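# Tighten two unmarked cover-plate screws with a cordless screwdriver

## Task

On the cover plate, find the two screws that lack an orange paint mark (these are the loose ones) and tighten them fully, using the cordless screwdriver lying on the table, which is run by squeezing its trigger; when you are done, the screwdriver has to be switched off, with its trigger released.

## Robot and tools

Robot: two arms, left_arm and right_arm. Each ends in an identical five-fingered right hand, so hand axes and numbers mean the same on both arms.

Scene frame: the origin is at table-top height, halfway between the two nominal arm bases. +x points out over the table, +z points up, and left_arm sits on the +y side. Image sides do not follow arm names. Positions are in metres and velocities in m/s and rad/s.

Hand point: a spot 0.05 m in front of the palm, where the index pad meets the thumb tip in a pinch. Its +z runs along the straightened fingers, which reach 0.06 to 0.07 m past it. Its +y points out of the palm. Its +x runs across the palm toward the little finger. A bracket on the little-finger side of the wrist sticks out up to 0.10 m and can strike things. Large wrist turns can shift the point by about 2 cm.

Row layout (28 numbers, each in [-1, 1], always both arms): left dx, dy, dz, rx, ry, rz; left little, ring, middle, index, thumb_bend, thumb_turn; left force_limit, speed; then the same 14 for the right arm. The six pose numbers are an offset, not a pose. They are measured along scene axes from that arm's Hand target as it stood when the action or move began, and the hand turns about that target's position. 1.0 equals 0.6 m of travel or 180 degrees. rx, ry, rz together form one rotation vector. Sending six zeros re-commands the current Hand target. Finger and thumb numbers are absolute targets: +1 is straight/open and -1 is fully curled. For thumb_turn, +1 puts the thumb beside the palm and -1 puts it in front of the palm. A pinch is roughly index -0.22, thumb_bend -0.75, thumb_turn -0.57. force_limit runs from about 0 N at -1 to 10 N at +1 (15 N for the two thumb motors). speed runs from almost still at -1 to full at +1, where a full stroke takes 0.6 s. The hand numbers have no keep-as-is value. To hold a hand steady, resend the eight numbers last executed for it. If none has been sent yet in the scene, use its hand_measured plus hand_force_limit and hand_speed. For a soft grip, close at speed -0.9 or below. To grip harder, raise force_limit and also send a more-closed target.

Tools:
- execute_actions(actions, cameras): actions is a list of actions. Each action is a table of up to 15 rows, one row per 1/30 s step, and its last row repeats until 15 steps are done. Every row's offset counts from the Hand target at that action's start. An empty list just returns the current state and images.
- move(target, speed, blend, stop_force, zero, blocking, cameras): target is one 28-number row, or up to 15 rows that differ only in pose. All rows are offsets from the same starting Hand targets, not chained. speed is the path top speed, 0.002 to 0.5 m/s (default 0.25); turning speed is capped at twice that in rad/s. blend is a corner-rounding distance in metres for lists. stop_force (4 to 80 N, shared by both arms) ends an arm's path when its wrist sensor feels that much push against the motion. Use it slowly, and not while the hand rotates or when backing off a surface. zero (default true) re-zeroes the sensor first. blocking=false returns early, and cannot be combined with stop_force. The result adds a move: line with an ending of done, off_target, moving, held, contact or fault, plus limits=paced (pose clipped) or limits=held (steps withheld).
- wait(seconds 0 to 10, cameras): the scene runs on, each arm holding its last command.
- stop(): brakes a running move.
- zoom_image(camera, region [x0, y0, x1, y1] in pixels, at most 504 by 504): a closer look at the latest image. Cameras are cam_head_left, cam_head_right and cam_high (896x504), and cam_left_wrist and cam_right_wrist (672x504).
- show_instructions(): shows the reference pages for the scene, including one on the CORDLESS SCREWDRIVER.
- zero_wrist_force(arm): sets the current wrist reading as the new zero.
- finished_scene(scene): ends the scene given by its number. It cannot be undone.

Control behaviour: at each step the commanded pose is clipped to within 100 mm and 16 degrees of the measured pose. The reported Hand target is the clipped value, and later offsets start from it. Motion lags the command by roughly 0.09 to 0.20 s and can overshoot after fast moves. Moves do not avoid obstacles. A stiff arm pressed even slightly past a firm surface may fault.

Result lines: end_effector_position, end_effector_quat_wxyz, velocities, Hand target, Joint positions and torques, and Wrist force and Wrist torque in the hand's own axes (plus a peak reading). Also hand_measured, hand_stopped_by (moving, target, force, stalled, fault) and hand_load_n, all in motor order. A load near 0 means the grip has been lost. Warning lines include pose unreachable (the clearance check between arms), MOTOR HOT, and fault messages.

Avoid: a net force of about 150 N (±25) or joint contact torques at their limits (elbow 135, wrist joints 48.6, shoulder joints 297 N m). Either stops the arm for 10 s. Also avoid clashes between the arms, dropping the screwdriver, knocking anything off the table, slamming, and overloading fingers. Long stretched-out holds heat the motors, and 85 °C brakes the arm. Loose objects can be nudged by outside pushes. Before ending, make sure the trigger is let go so the driver is off.

Each tool is called after ">>>" by a JSON object that holds its "api" and its "payload", one argument or row to a line.

Reference images:

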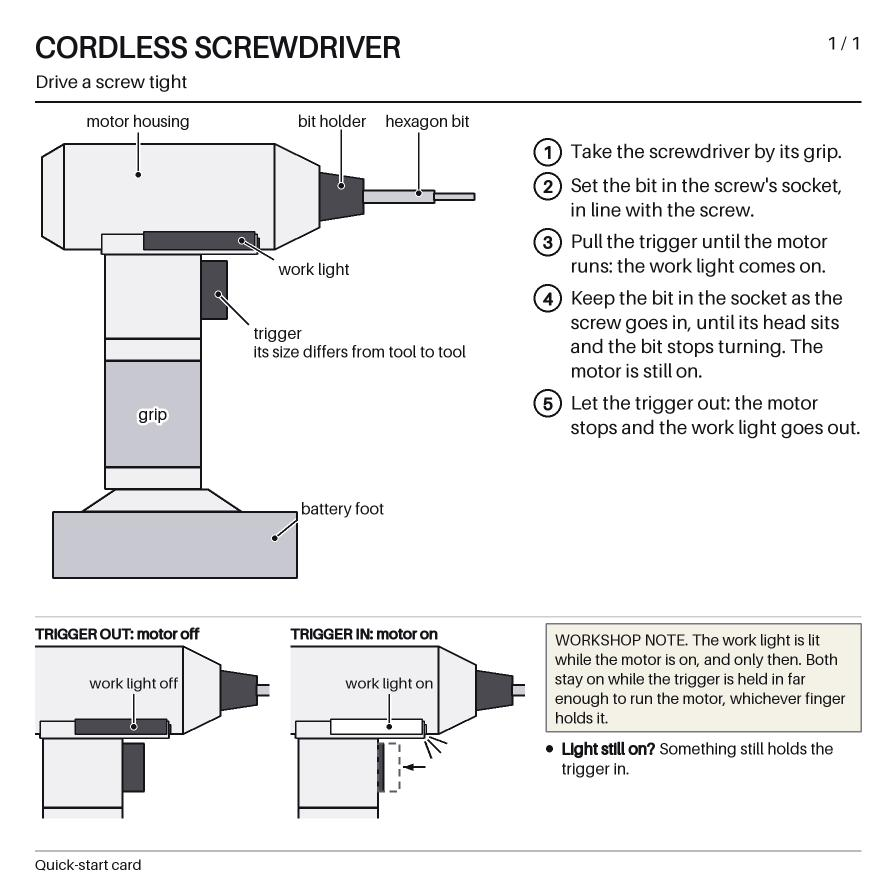

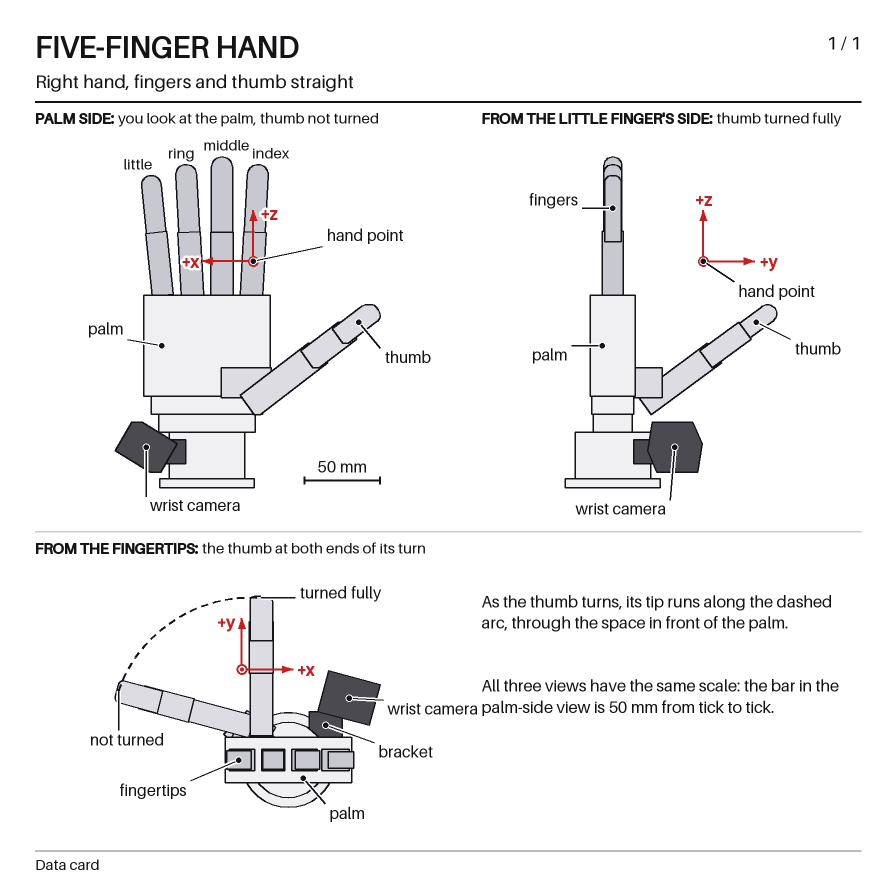

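## Session

>>> {"api": "execute_actions", "payload": {
  "actions": []
}}

Scene clock: 209.80 s.
left_arm: end_effector_position=(+0.6343, +0.4050, +0.4303) hand_measured=(+1.000, +1.000, +1.000, +1.000, +1.000, +1.000) hand_load_n=(+0.0, +0.0, +0.0, +0.0, +0.0, +0.0) hand_stopped_by=(target, target, target, target, target, target) hand_force_limit=0.00 hand_speed=-0.80 end_effector_quat_wxyz=(+0.025, +0.542, -0.170, +0.822) end_effector_velocity=(+0.000, +0.000, +0.000) end_effector_angular_velocity=(+0.002, -0.001, +0.000) | right_arm: end_effector_position=(+0.6310, +0.1582, +0.1180) hand_measured=(+0.900, +0.900, +0.900, +1.000, +1.000, -1.000) hand_load_n=(+0.0, +0.0, +0.0, +0.0, +0.0, +0.0) hand_stopped_by=(target, target, target, target, target, target) hand_force_limit=0.00 hand_speed=-0.50 end_effector_quat_wxyz=(+0.680, -0.201, +0.678, +0.194) end_effector_velocity=(+0.000, +0.000, +0.001) end_effector_angular_velocity=(+0.000, +0.000, +0.000)
Joint positions: left_arm=[-0.433 -1.662 2.215 -0.915 1.51 -4.416] | right_arm=[0.822 -0.881 1.776 -0.895 1.886 -1.581]
Joint velocities: left_arm=[0.001 0 0 0 0.001 0.002] | right_arm=[0 -0.001 0 0 0 0]
Joint torques (N m): left_arm=[2.22 -34.75 -34.33 -4.59 1.77 0.86] | right_arm=[-14.64 -77.67 -27.01 -0.23 -1.24 -2.06]
Wrist force (N): left_arm=[2.5 1.2 0.9] | right_arm=[-0.4 0.0 -0.8]
Wrist torque (N m): left_arm=[0.14 -0.53 0.27] | right_arm=[-0.13 0.22 -0.16]
Wrist force, peak (N): left_arm=[2.5 1.2 0.9] | right_arm=[-0.4 0.0 -0.8]
Hand target: left_arm +0.6343, +0.4050, +0.4303; +0.025, +0.542, -0.170, +0.822 | right_arm +0.6309, +0.1582, +0.1180; +0.680, -0.201, +0.678, +0.194
Off the commanded pose: left_arm 0.000 m, 0 deg | right_arm 0.000 m, 0 deg.

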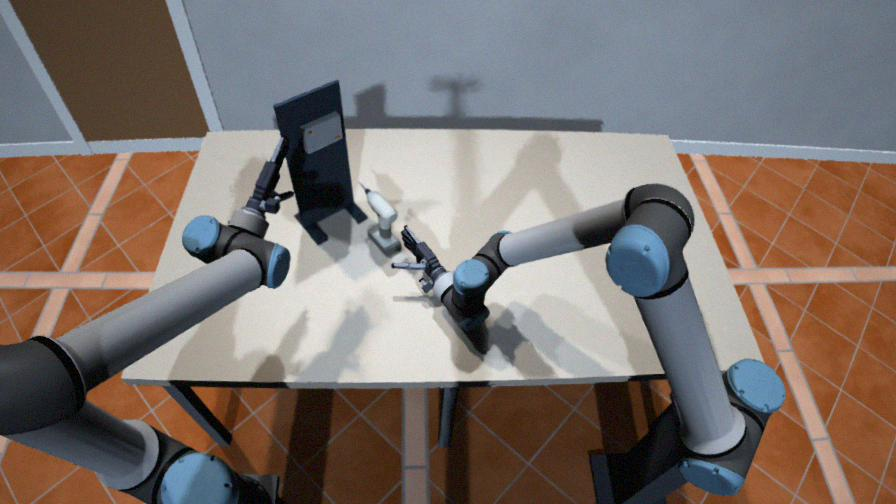

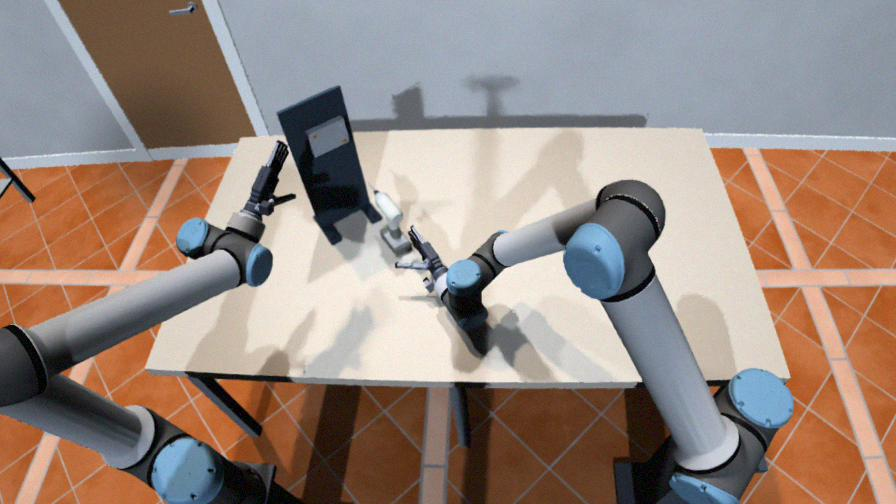

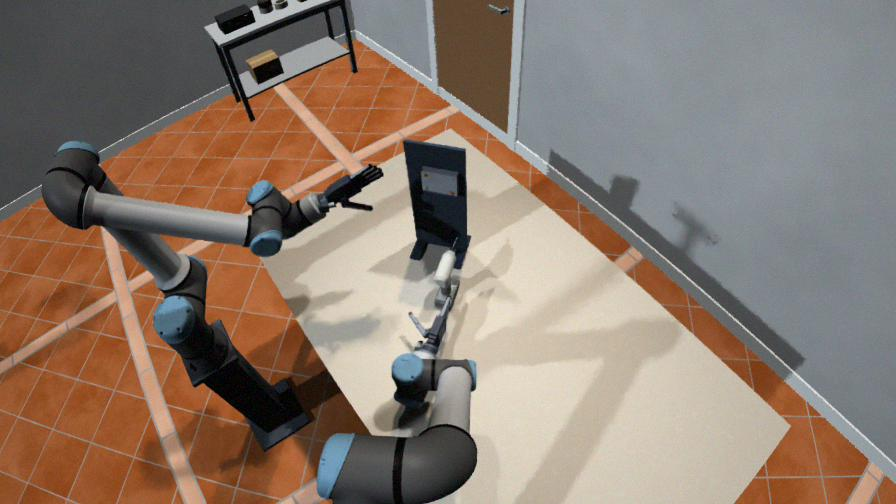

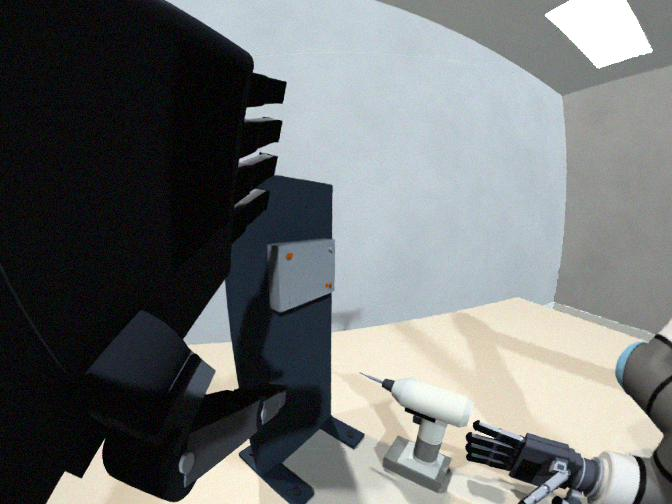

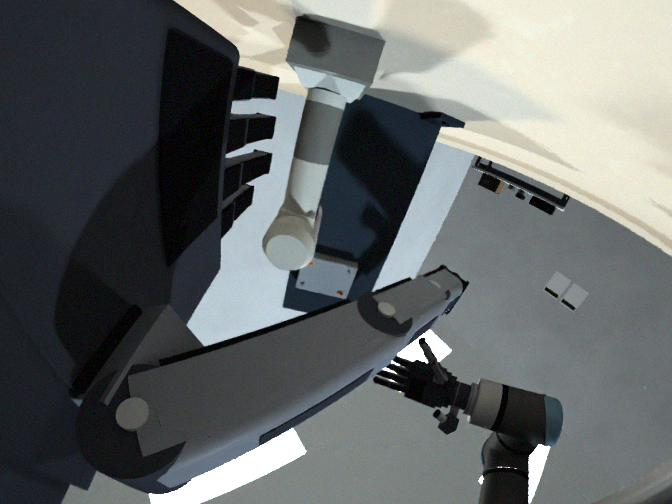

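>>> {"api": "zoom_image", "payload": {
  "camera": "cam_right_wrist",
  "region": [200, 0, 500, 320]
}}

>>> {"api": "zoom_image", "payload": {
  "camera": "cam_head_left",
  "region": [240, 60, 520, 340]
}}

>>> {"api": "zoom_image", "payload": {
  "camera": "cam_head_right",
  "region": [240, 60, 520, 340]
}}

>>> {"api": "zoom_image", "payload": {
  "camera": "cam_left_wrist",
  "region": [200, 160, 620, 504]
}}

>>> {"api": "zoom_image", "payload": {
  "camera": "cam_high",
  "region": [340, 120, 560, 380]
}}

Scaled by 1.575 from the camera's 672x504 image, which has a finer 960x720 frame.

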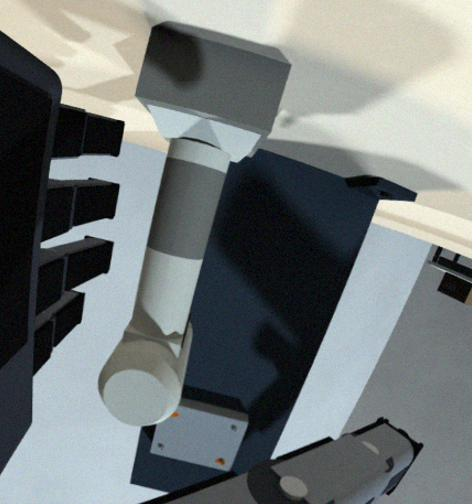

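Scaled by 1.800.

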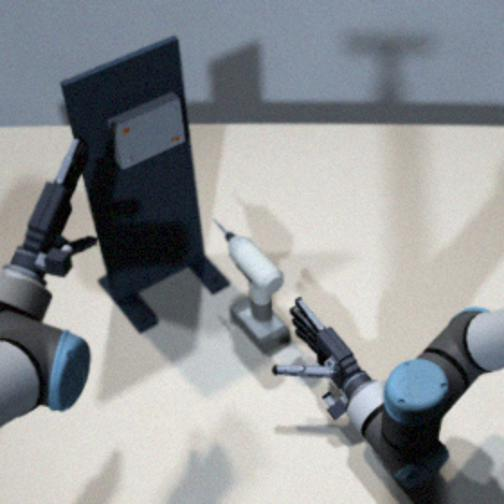

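Scaled by 1.800.

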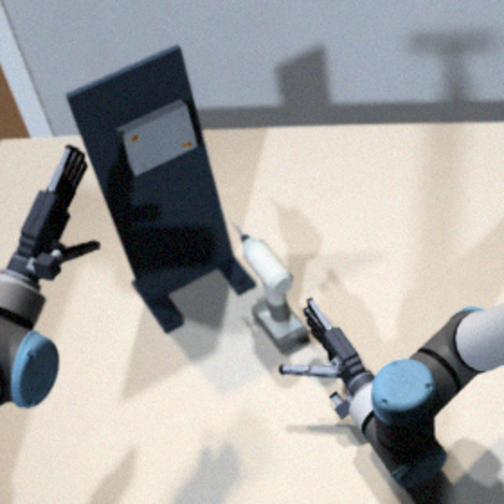

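Scaled by 1.200 from the camera's 672x504 image, which has a finer 960x720 frame.

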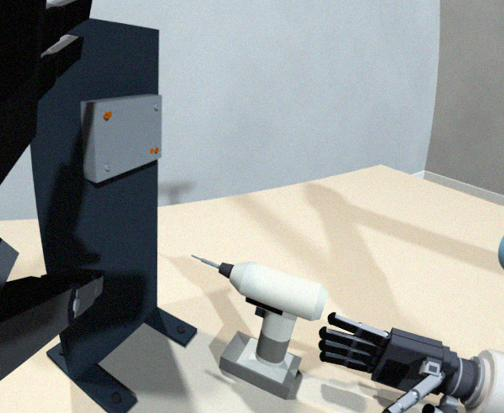

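Scaled by 1.938.

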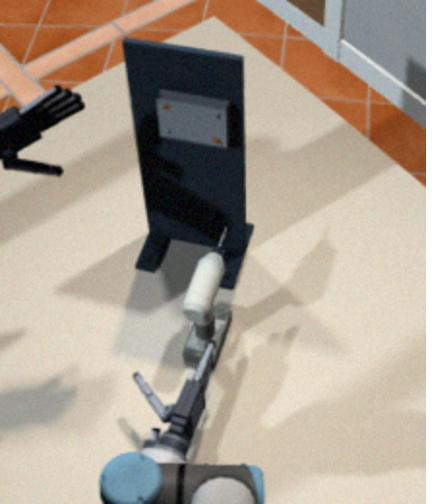

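>>> {"api": "move", "payload": {
  "target": [0,0,0,0,0,0,1,1,1,1,1,1,0,-0.8,0.0844,0.0536,0,0,0,0,0.9,0.9,0.9,1,1,-1,0,-0.5],
  "speed": 0.08,
  "stop_force": 6
}}

>>> {"api": "zoom_image", "payload": {
  "camera": "cam_head_left",
  "region": [300, 160, 500, 340]
}}

>>> {"api": "zoom_image", "payload": {
  "camera": "cam_left_wrist",
  "region": [300, 330, 620, 504]
}}

Scene clock: 213.40 s.
left_arm: end_effector_position=(+0.6343, +0.4050, +0.4303) hand_measured=(+1.000, +1.000, +1.000, +1.000, +1.000, +1.000) hand_load_n=(+0.0, +0.0, +0.0, +0.0, +0.0, +0.0) hand_stopped_by=(target, target, target, target, target, target) hand_force_limit=0.00 hand_speed=-0.80 end_effector_quat_wxyz=(+0.025, +0.542, -0.170, +0.822) end_effector_velocity=(+0.000, +0.001, +0.000) end_effector_angular_velocity=(+0.000, +0.000, +0.000) | right_arm: end_effector_position=(+0.6816, +0.1904, +0.1180) hand_measured=(+0.900, +0.900, +0.900, +1.000, +1.000, -1.000) hand_load_n=(+0.0, +0.0, +0.0, +0.0, +0.0, +0.0) hand_stopped_by=(target, target, target, target, target, target) hand_force_limit=0.00 hand_speed=-0.50 end_effector_quat_wxyz=(+0.680, -0.201, +0.678, +0.194) end_effector_velocity=(+0.000, +0.000, -0.001) end_effector_angular_velocity=(-0.002, +0.001, +0.000)
Joint positions: left_arm=[-0.433 -1.662 2.215 -0.915 1.51 -4.416] | right_arm=[0.799 -0.824 1.657 -0.833 1.863 -1.581]
Joint velocities: left_arm=[0.001 0 0 0 0.001 0] | right_arm=[0 0.001 0 0.001 0 0]
Joint torques (N m): left_arm=[1.85 -36.74 -35.2 -4.7 1.55 1.16] | right_arm=[15.44 -103.07 -35.02 -4.19 2.13 1.07]
Wrist force (N): left_arm=[2.5 1.4 0.7] | right_arm=[-0.2 -0.1 -0.5]
Wrist torque (N m): left_arm=[0.19 -0.54 0.29] | right_arm=[-0.17 0.18 -0.14]
Wrist force, peak (N): left_arm=[2.8 1.3 0.9] | right_arm=[-0.7 -0.3 -1.5]
Hand target: left_arm +0.6343, +0.4050, +0.4303; +0.025, +0.542, -0.170, +0.822 | right_arm +0.6816, +0.1904, +0.1180; +0.680, -0.201, +0.678, +0.194
Off the commanded pose: left_arm 0.000 m, 0 deg | right_arm 0.000 m, 0 deg.
move: done

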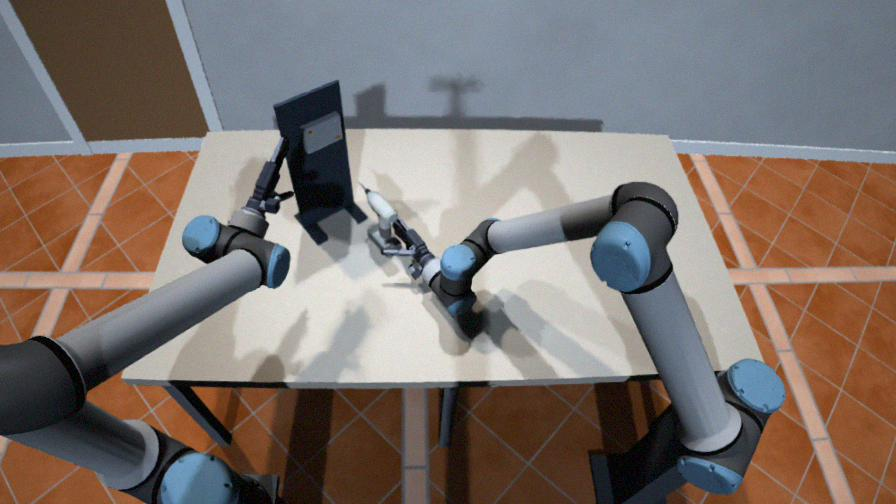

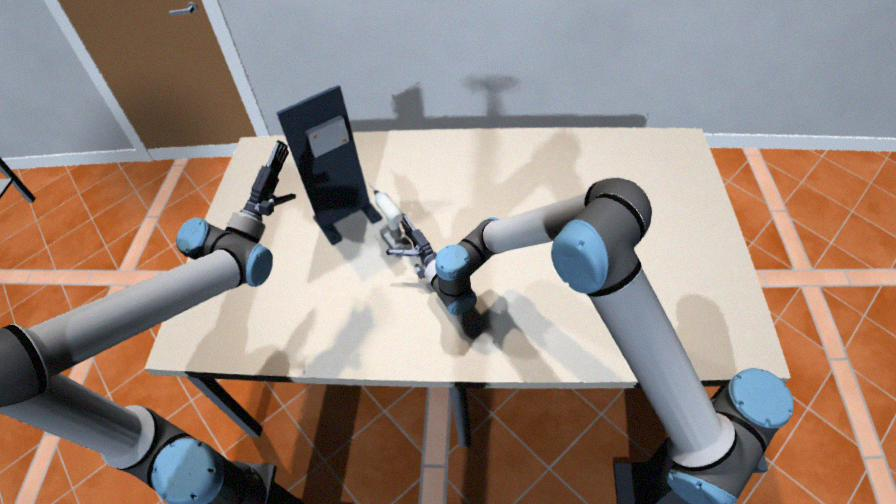

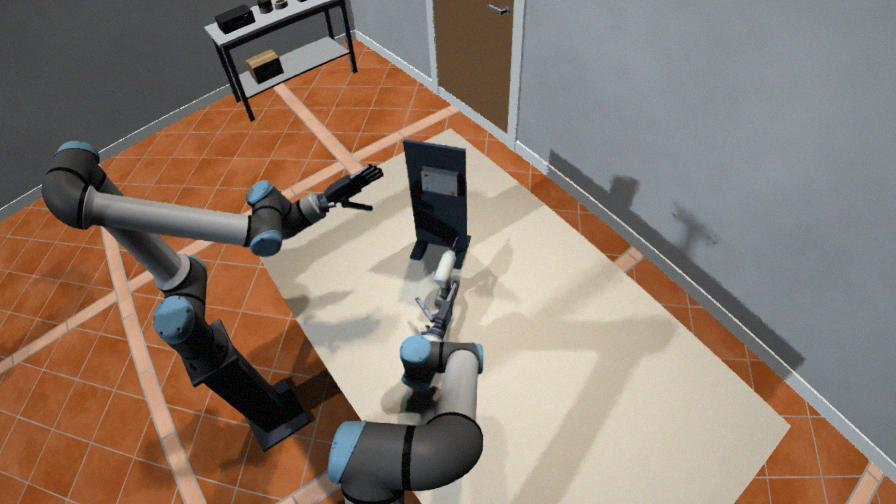

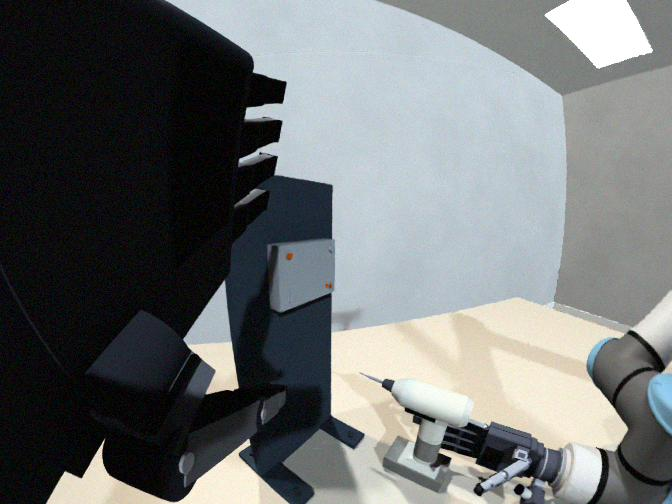

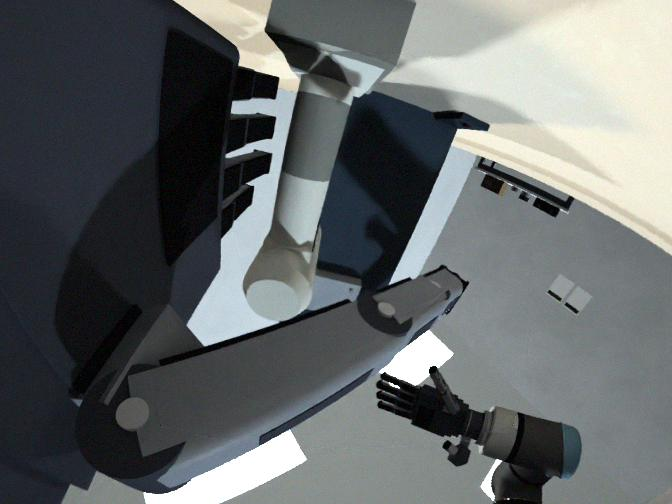

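Scaled by 2.520.

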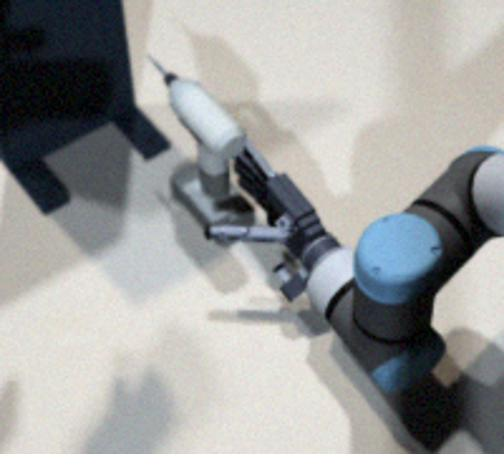

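Scaled by 1.575 from the camera's 672x504 image, which has a finer 960x720 frame.

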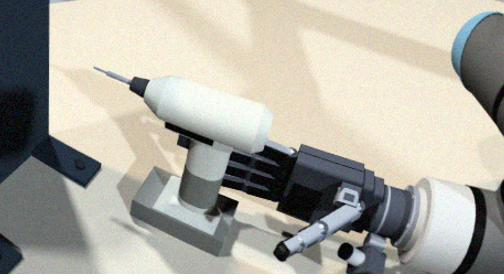

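>>> {"api": "move", "payload": {
  "target": [0,0,0,0,0,0,1,1,1,1,1,1,0,-0.8,0.0633,0.0402,0,0,0,0,0.9,0.9,0.9,1,1,-1,0,-0.5],
  "speed": 0.06,
  "stop_force": 5,
  "cameras": ["cam_head_left","cam_left_wrist","cam_right_wrist"]
}}

>>> {"api": "zoom_image", "payload": {
  "camera": "cam_head_left",
  "region": [320, 170, 460, 300]
}}

>>> {"api": "zoom_image", "payload": {
  "camera": "cam_left_wrist",
  "region": [350, 350, 570, 504]
}}

Scene clock: 215.50 s.
left_arm: end_effector_position=(+0.6343, +0.4050, +0.4303) hand_measured=(+1.000, +1.000, +1.000, +1.000, +1.000, +1.000) hand_load_n=(+0.0, +0.0, +0.0, +0.0, +0.0, +0.0) hand_stopped_by=(target, target, target, target, target, target) hand_force_limit=0.00 hand_speed=-0.80 end_effector_quat_wxyz=(+0.025, +0.542, -0.170, +0.822) end_effector_velocity=(+0.000, -0.001, +0.000) end_effector_angular_velocity=(+0.001, +0.000, +0.000) | right_arm: end_effector_position=(+0.7195, +0.2146, +0.1180) hand_measured=(+0.900, +0.900, +0.900, +1.000, +1.000, -1.000) hand_load_n=(+0.0, +0.0, +0.0, +0.0, +0.0, -0.5) hand_stopped_by=(target, target, target, target, target, target) hand_force_limit=0.00 hand_speed=-0.50 end_effector_quat_wxyz=(+0.680, -0.201, +0.678, +0.194) end_effector_velocity=(+0.000, +0.000, +0.001) end_effector_angular_velocity=(+0.001, +0.000, +0.000)
Joint positions: left_arm=[-0.433 -1.662 2.215 -0.915 1.51 -4.416] | right_arm=[0.783 -0.778 1.562 -0.784 1.847 -1.581]
Joint velocities: left_arm=[-0.001 0.001 0 0 -0.001 0.001] | right_arm=[0 0 0 -0.001 0 0]
Joint torques (N m): left_arm=[4.42 -36.58 -33.54 -4.04 1.7 1.41] | right_arm=[15.48 -108.18 -34.18 -4.57 2.13 1.27]
Wrist force (N): left_arm=[2.2 1.0 0.6] | right_arm=[-0.6 -0.3 -0.6]
Wrist torque (N m): left_arm=[0.13 -0.48 0.25] | right_arm=[-0.19 0.24 -0.18]
Wrist force, peak (N): left_arm=[2.8 1.2 1.1] | right_arm=[-0.6 0.3 -1.2]
Hand target: left_arm +0.6343, +0.4050, +0.4303; +0.025, +0.542, -0.170, +0.822 | right_arm +0.7195, +0.2146, +0.1181; +0.680, -0.201, +0.678, +0.194
Off the commanded pose: left_arm 0.000 m, 0 deg | right_arm 0.000 m, 0 deg.
move: done
Images, in order (width x height): cam_head_left 896x504, cam_left_wrist 672x504, cam_right_wrist 672x504.

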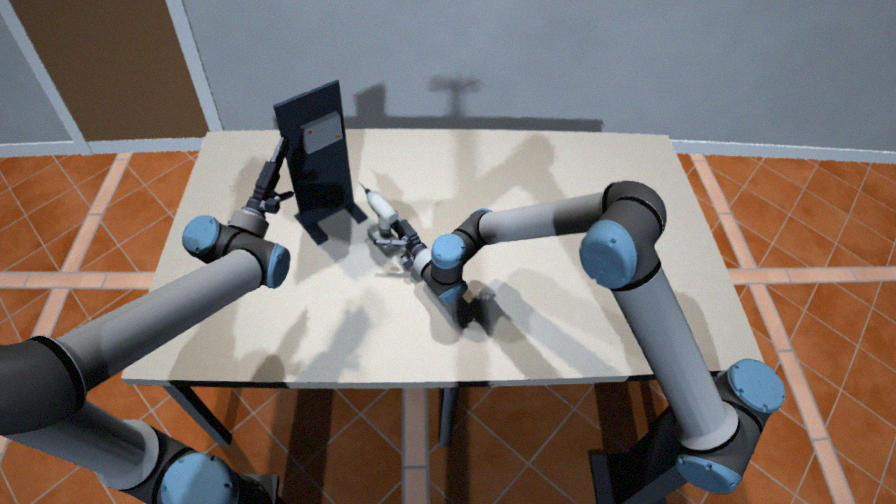

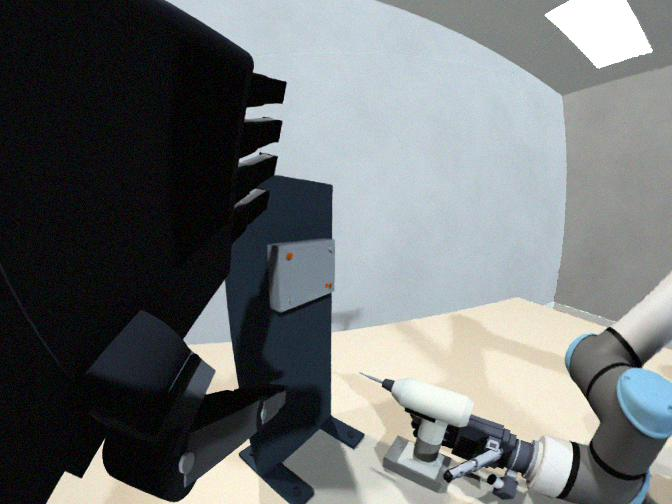

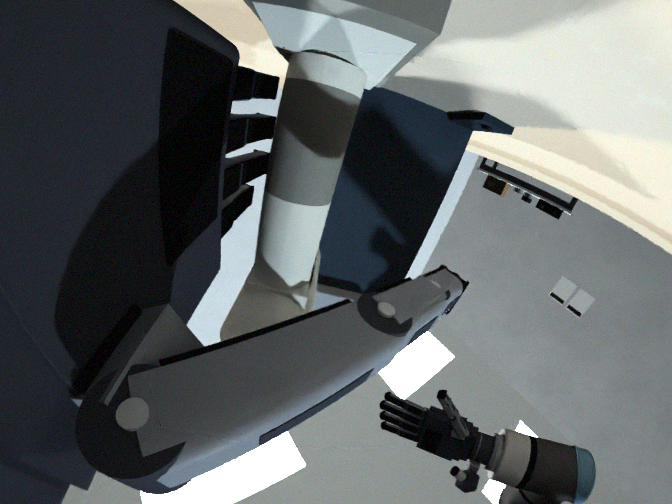

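Scaled by 3.600.

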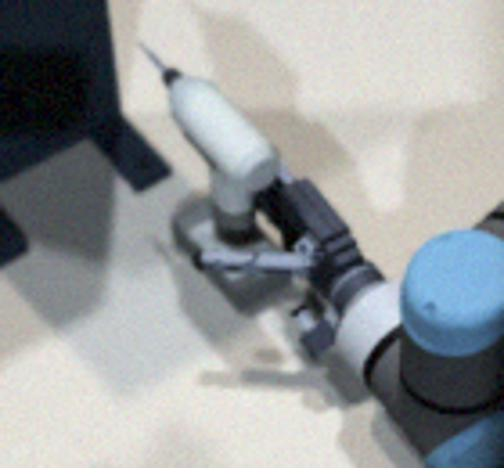

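Scaled by 2.291 from the camera's 672x504 image, which has a finer 960x720 frame.

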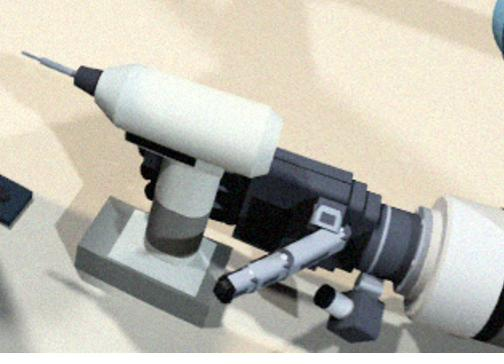

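>>> {"api": "move", "payload": {
  "target": [0,0,0,0,0,0,1,1,1,1,1,1,0,-0.8,0.0464,0.0295,0,0,0,0,0.9,0.9,0.9,1,1,-1,0,-0.5],
  "speed": 0.05,
  "stop_force": 5,
  "cameras": ["cam_head_left","cam_left_wrist","cam_right_wrist"]
}}

>>> {"api": "zoom_image", "payload": {
  "camera": "cam_head_left",
  "region": [320, 170, 460, 300]
}}

>>> {"api": "zoom_image", "payload": {
  "camera": "cam_left_wrist",
  "region": [350, 350, 570, 504]
}}

Scene clock: 217.63 s.
left_arm: end_effector_position=(+0.6343, +0.4050, +0.4303) hand_measured=(+1.000, +1.000, +1.000, +1.000, +1.000, +1.000) hand_load_n=(+0.0, +0.0, +0.0, +0.0, +0.0, +0.0) hand_stopped_by=(target, target, target, target, target, target) hand_force_limit=0.00 hand_speed=-0.80 end_effector_quat_wxyz=(+0.025, +0.542, -0.170, +0.822) end_effector_velocity=(+0.000, +0.000, +0.000) end_effector_angular_velocity=(+0.000, -0.001, +0.000) | right_arm: end_effector_position=(+0.7474, +0.2323, +0.1181) hand_measured=(+0.900, +0.900, +0.900, +1.000, +1.000, -1.000) hand_load_n=(+0.0, +0.0, +0.0, +0.0, +0.0, +0.0) hand_stopped_by=(target, target, target, target, target, target) hand_force_limit=0.00 hand_speed=-0.50 end_effector_quat_wxyz=(+0.680, -0.201, +0.678, +0.194) end_effector_velocity=(+0.000, +0.000, -0.001) end_effector_angular_velocity=(+0.000, +0.001, -0.001)
Joint positions: left_arm=[-0.433 -1.662 2.215 -0.915 1.51 -4.416] | right_arm=[0.773 -0.743 1.488 -0.746 1.837 -1.581]
Joint velocities: left_arm=[0 0 0 0 0 0] | right_arm=[0 0.001 0 0 0 0]
Joint torques (N m): left_arm=[2.63 -37.18 -33.84 -4.08 1.48 0.87] | right_arm=[14.74 -109.96 -29.77 -4.35 1.93 1.91]
Wrist force (N): left_arm=[2.2 1.0 0.8] | right_arm=[-0.3 -0.1 -0.3]
Wrist torque (N m): left_arm=[0.13 -0.48 0.25] | right_arm=[-0.18 0.19 -0.15]
Wrist force, peak (N): left_arm=[2.6 1.4 0.7] | right_arm=[-0.2 -0.6 -1.4]
Hand target: left_arm +0.6343, +0.4050, +0.4303; +0.025, +0.542, -0.170, +0.822 | right_arm +0.7474, +0.2323, +0.1181; +0.680, -0.201, +0.678, +0.194
Off the commanded pose: left_arm 0.000 m, 0 deg | right_arm 0.000 m, 0 deg.
move: done
Images, in order (width x height): cam_head_left 896x504, cam_left_wrist 672x504, cam_right_wrist 672x504.

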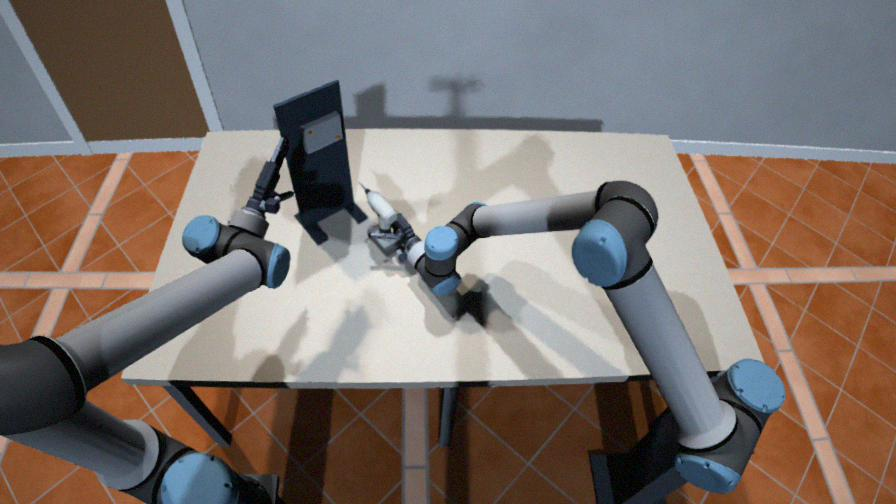

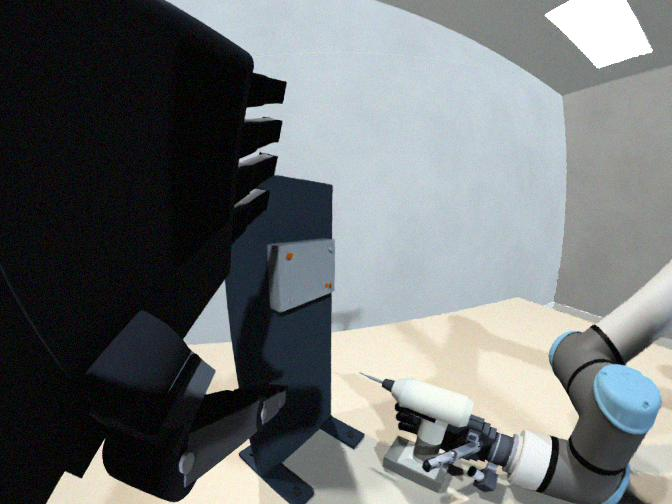

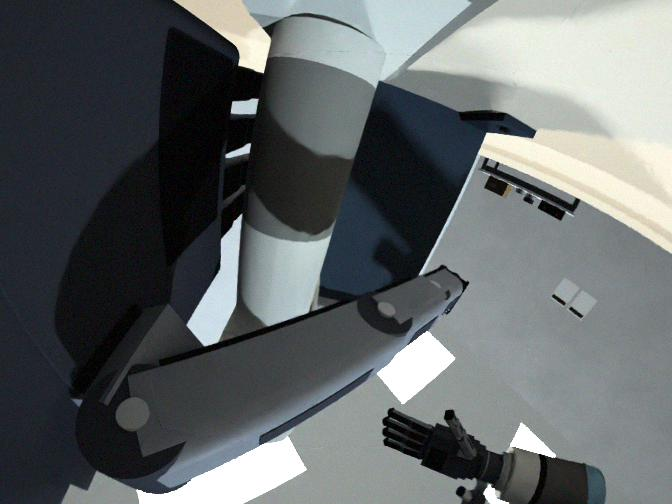

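Scaled by 3.600.

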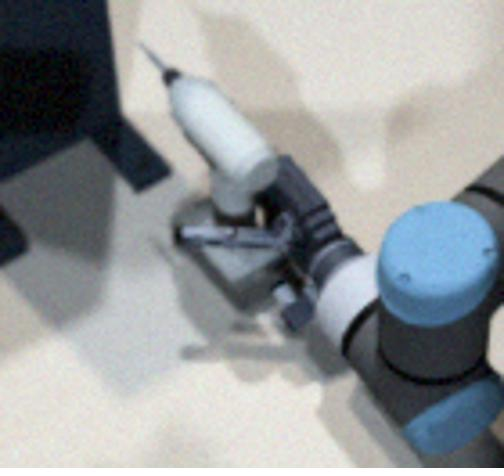

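Scaled by 2.291 from the camera's 672x504 image, which has a finer 960x720 frame.

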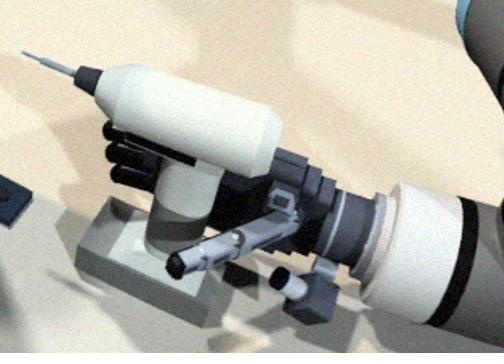

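>>> {"api": "move", "payload": {
  "target": [0,0,0,0,0,0,1,1,1,1,1,1,0,-0.8,0.005,0.023,0,0,0,0,0.9,0.9,0.9,1,1,-1,0,-0.5],
  "speed": 0.03,
  "stop_force": 4,
  "cameras": ["cam_head_left","cam_left_wrist","cam_right_wrist"]
}}

>>> {"api": "zoom_image", "payload": {
  "camera": "cam_left_wrist",
  "region": [350, 350, 570, 504]
}}

>>> {"api": "zoom_image", "payload": {
  "camera": "cam_right_wrist",
  "region": [160, 0, 480, 340]
}}

Scene clock: 219.60 s.
left_arm: end_effector_position=(+0.6343, +0.4050, +0.4303) hand_measured=(+1.000, +1.000, +1.000, +1.000, +1.000, +1.000) hand_load_n=(+0.0, +0.0, +0.0, +0.0, +0.0, -0.5) hand_stopped_by=(target, target, target, target, target, target) hand_force_limit=0.00 hand_speed=-0.80 end_effector_quat_wxyz=(+0.025, +0.542, -0.170, +0.822) end_effector_velocity=(+0.000, +0.000, +0.000) end_effector_angular_velocity=(+0.000, +0.000, -0.001) | right_arm: end_effector_position=(+0.7504, +0.2461, +0.1181) hand_measured=(+0.900, +0.900, +0.900, +1.000, +1.000, -1.000) hand_load_n=(+0.0, +0.0, +0.0, +0.0, +0.0, +0.0) hand_stopped_by=(target, target, target, target, target, target) hand_force_limit=0.00 hand_speed=-0.50 end_effector_quat_wxyz=(+0.680, -0.201, +0.678, +0.194) end_effector_velocity=(+0.000, +0.000, +0.000) end_effector_angular_velocity=(+0.000, +0.000, +0.000)
Joint positions: left_arm=[-0.433 -1.662 2.215 -0.915 1.51 -4.416] | right_arm=[0.781 -0.726 1.454 -0.728 1.845 -1.581]
Joint velocities: left_arm=[0 0 0 0 0.001 -0.001] | right_arm=[0 0 0 0 0 0]
Joint torques (N m): left_arm=[3.91 -36.49 -33.22 -3.73 1.63 1.52] | right_arm=[-14.54 -112.36 -29.25 -4.27 -1.48 -0.84]
Wrist force (N): left_arm=[2.4 0.8 0.7] | right_arm=[-0.5 -0.4 -0.5]
Wrist torque (N m): left_arm=[0.10 -0.52 0.27] | right_arm=[-0.20 0.23 -0.18]
Wrist force, peak (N): left_arm=[2.6 1.0 1.1] | right_arm=[-0.4 -1.7 -0.9]
Hand target: left_arm +0.6343, +0.4050, +0.4303; +0.025, +0.542, -0.170, +0.822 | right_arm +0.7504, +0.2461, +0.1181; +0.680, -0.201, +0.678, +0.194
Off the commanded pose: left_arm 0.000 m, 0 deg | right_arm 0.000 m, 0 deg.
move: done
Images, in order (width x height): cam_head_left 896x504, cam_left_wrist 672x504, cam_right_wrist 672x504.

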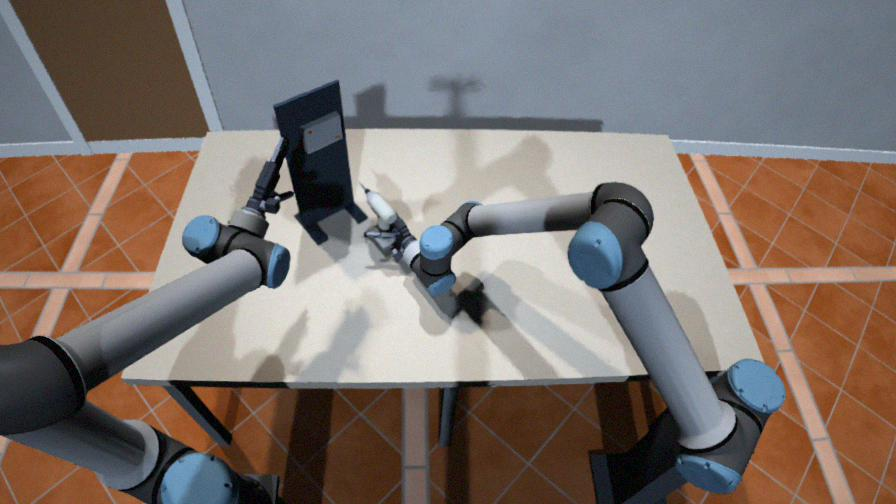

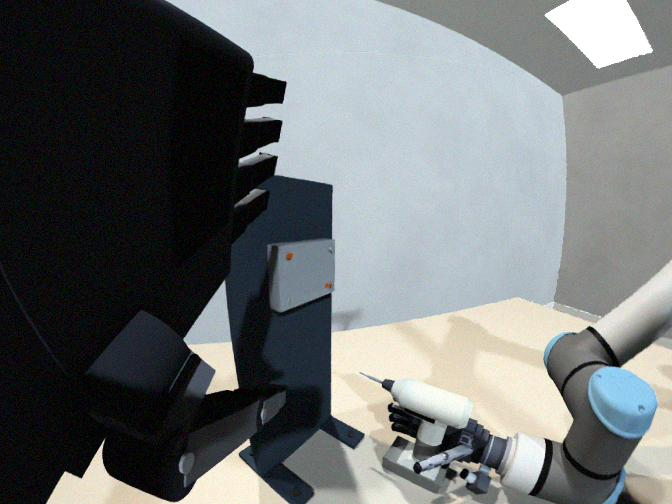

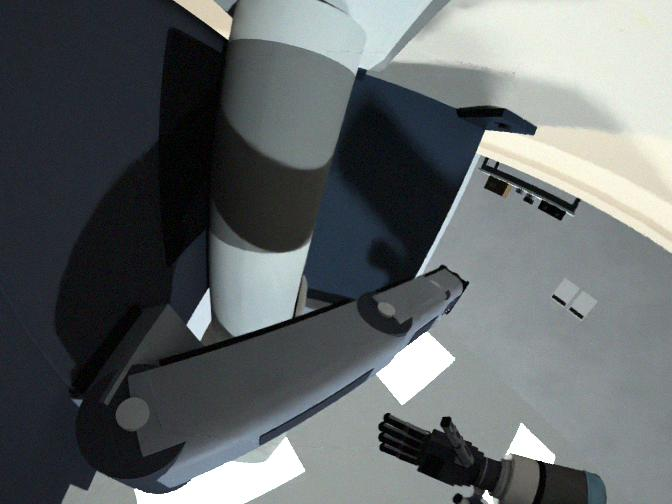

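Scaled by 2.291 from the camera's 672x504 image, which has a finer 960x720 frame.

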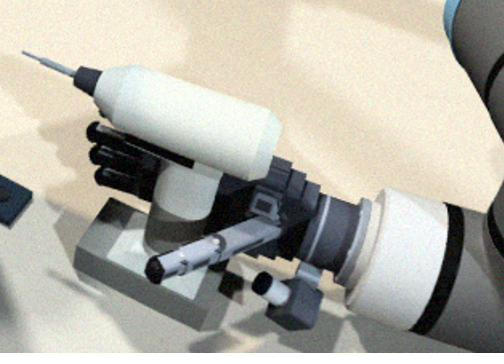

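Scaled by 1.482 from the camera's 672x504 image, which has a finer 960x720 frame.

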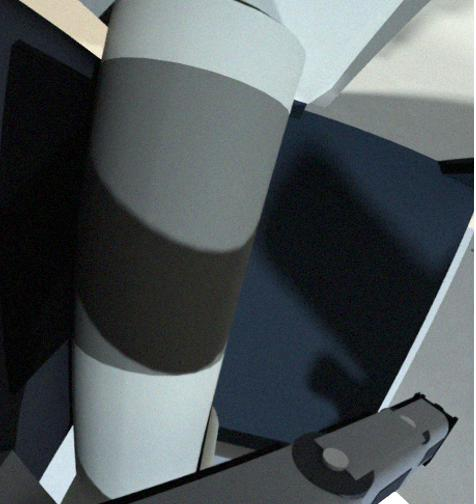

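>>> {"api": "move", "payload": {
  "target": [0,0,0,0,0,0,1,1,1,1,1,1,0,-0.8,-0.0223,0.0352,0,0,0,0,0.9,0.9,0.9,1,1,-1,0,-0.5],
  "speed": 0.015,
  "stop_force": 4,
  "cameras": ["cam_head_left","cam_left_wrist","cam_right_wrist"]
}}

>>> {"api": "zoom_image", "payload": {
  "camera": "cam_left_wrist",
  "region": [350, 350, 570, 504]
}}

>>> {"api": "zoom_image", "payload": {
  "camera": "cam_right_wrist",
  "region": [160, 0, 480, 340]
}}

Scene clock: 222.83 s.
left_arm: end_effector_position=(+0.6343, +0.4050, +0.4303) hand_measured=(+1.000, +1.000, +1.000, +1.000, +1.000, +1.000) hand_load_n=(+0.0, -0.5, +0.0, +0.0, -0.5, +0.0) hand_stopped_by=(target, target, target, target, target, target) hand_force_limit=0.00 hand_speed=-0.80 end_effector_quat_wxyz=(+0.025, +0.542, -0.170, +0.822) end_effector_velocity=(+0.000, +0.001, +0.000) end_effector_angular_velocity=(+0.002, -0.001, +0.002) | right_arm: end_effector_position=(+0.7370, +0.2672, +0.1181) hand_measured=(+0.900, +0.900, +0.900, +1.000, +1.000, -1.000) hand_load_n=(+0.0, +0.0, +0.5, +0.0, +0.0, -0.5) hand_stopped_by=(target, target, target, target, target, target) hand_force_limit=0.00 hand_speed=-0.50 end_effector_quat_wxyz=(+0.680, -0.201, +0.678, +0.194) end_effector_velocity=(+0.000, +0.000, +0.001) end_effector_angular_velocity=(+0.001, -0.001, +0.000)
Joint positions: left_arm=[-0.433 -1.662 2.215 -0.915 1.51 -4.416] | right_arm=[0.808 -0.712 1.423 -0.712 1.872 -1.581]
Joint velocities: left_arm=[0.001 0 0 -0.001 0 0.002] | right_arm=[0 -0.001 0 0 0 0]
Joint torques (N m): left_arm=[0.38 -36.99 -32.57 -3.88 0.92 1.69] | right_arm=[-14.73 -113.69 -29.03 -4.53 -1.33 -1.55]
Wrist force (N): left_arm=[2.2 1.1 0.6] | right_arm=[-0.3 -0.6 -0.6]
Wrist torque (N m): left_arm=[0.15 -0.48 0.26] | right_arm=[-0.22 0.20 -0.16]
Wrist force, peak (N): left_arm=[2.7 1.3 1.1] | right_arm=[-0.6 -2.2 -0.7]
Hand target: left_arm +0.6343, +0.4050, +0.4303; +0.025, +0.542, -0.170, +0.822 | right_arm +0.7370, +0.2672, +0.1181; +0.680, -0.201, +0.678, +0.194
Off the commanded pose: left_arm 0.000 m, 0 deg | right_arm 0.000 m, 0 deg.
move: done
Images, in order (width x height): cam_head_left 896x504, cam_left_wrist 672x504, cam_right_wrist 672x504.

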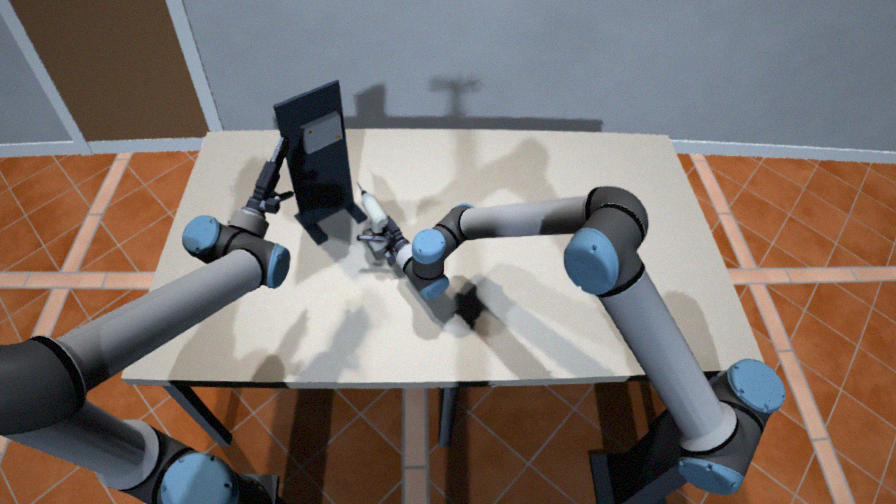

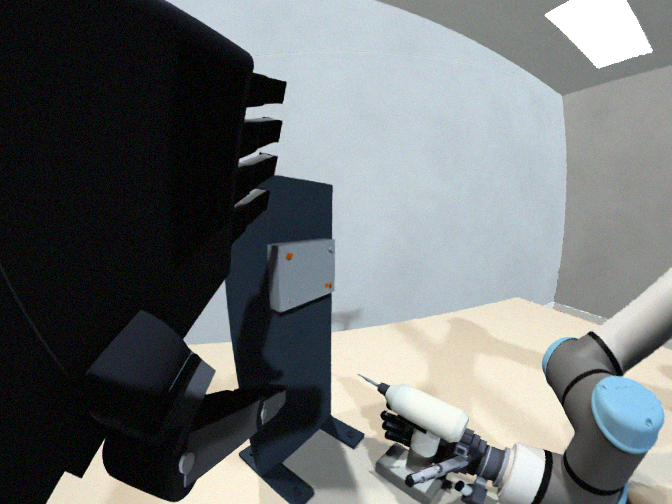

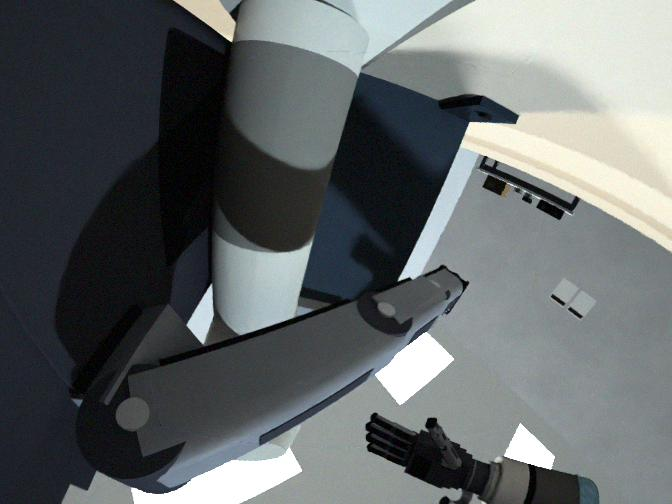

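Scaled by 2.291 from the camera's 672x504 image, which has a finer 960x720 frame.

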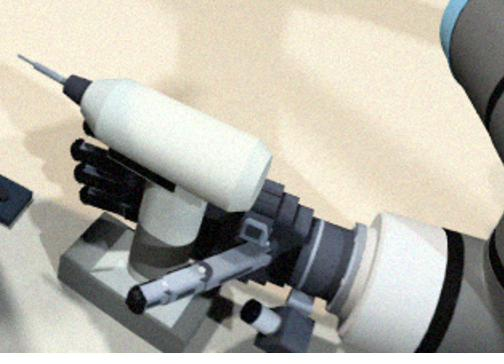

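Scaled by 1.482 from the camera's 672x504 image, which has a finer 960x720 frame.

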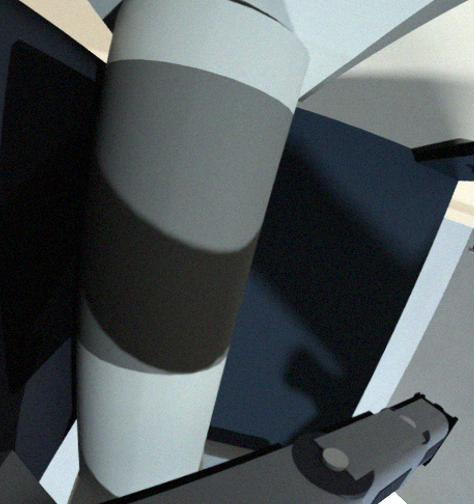

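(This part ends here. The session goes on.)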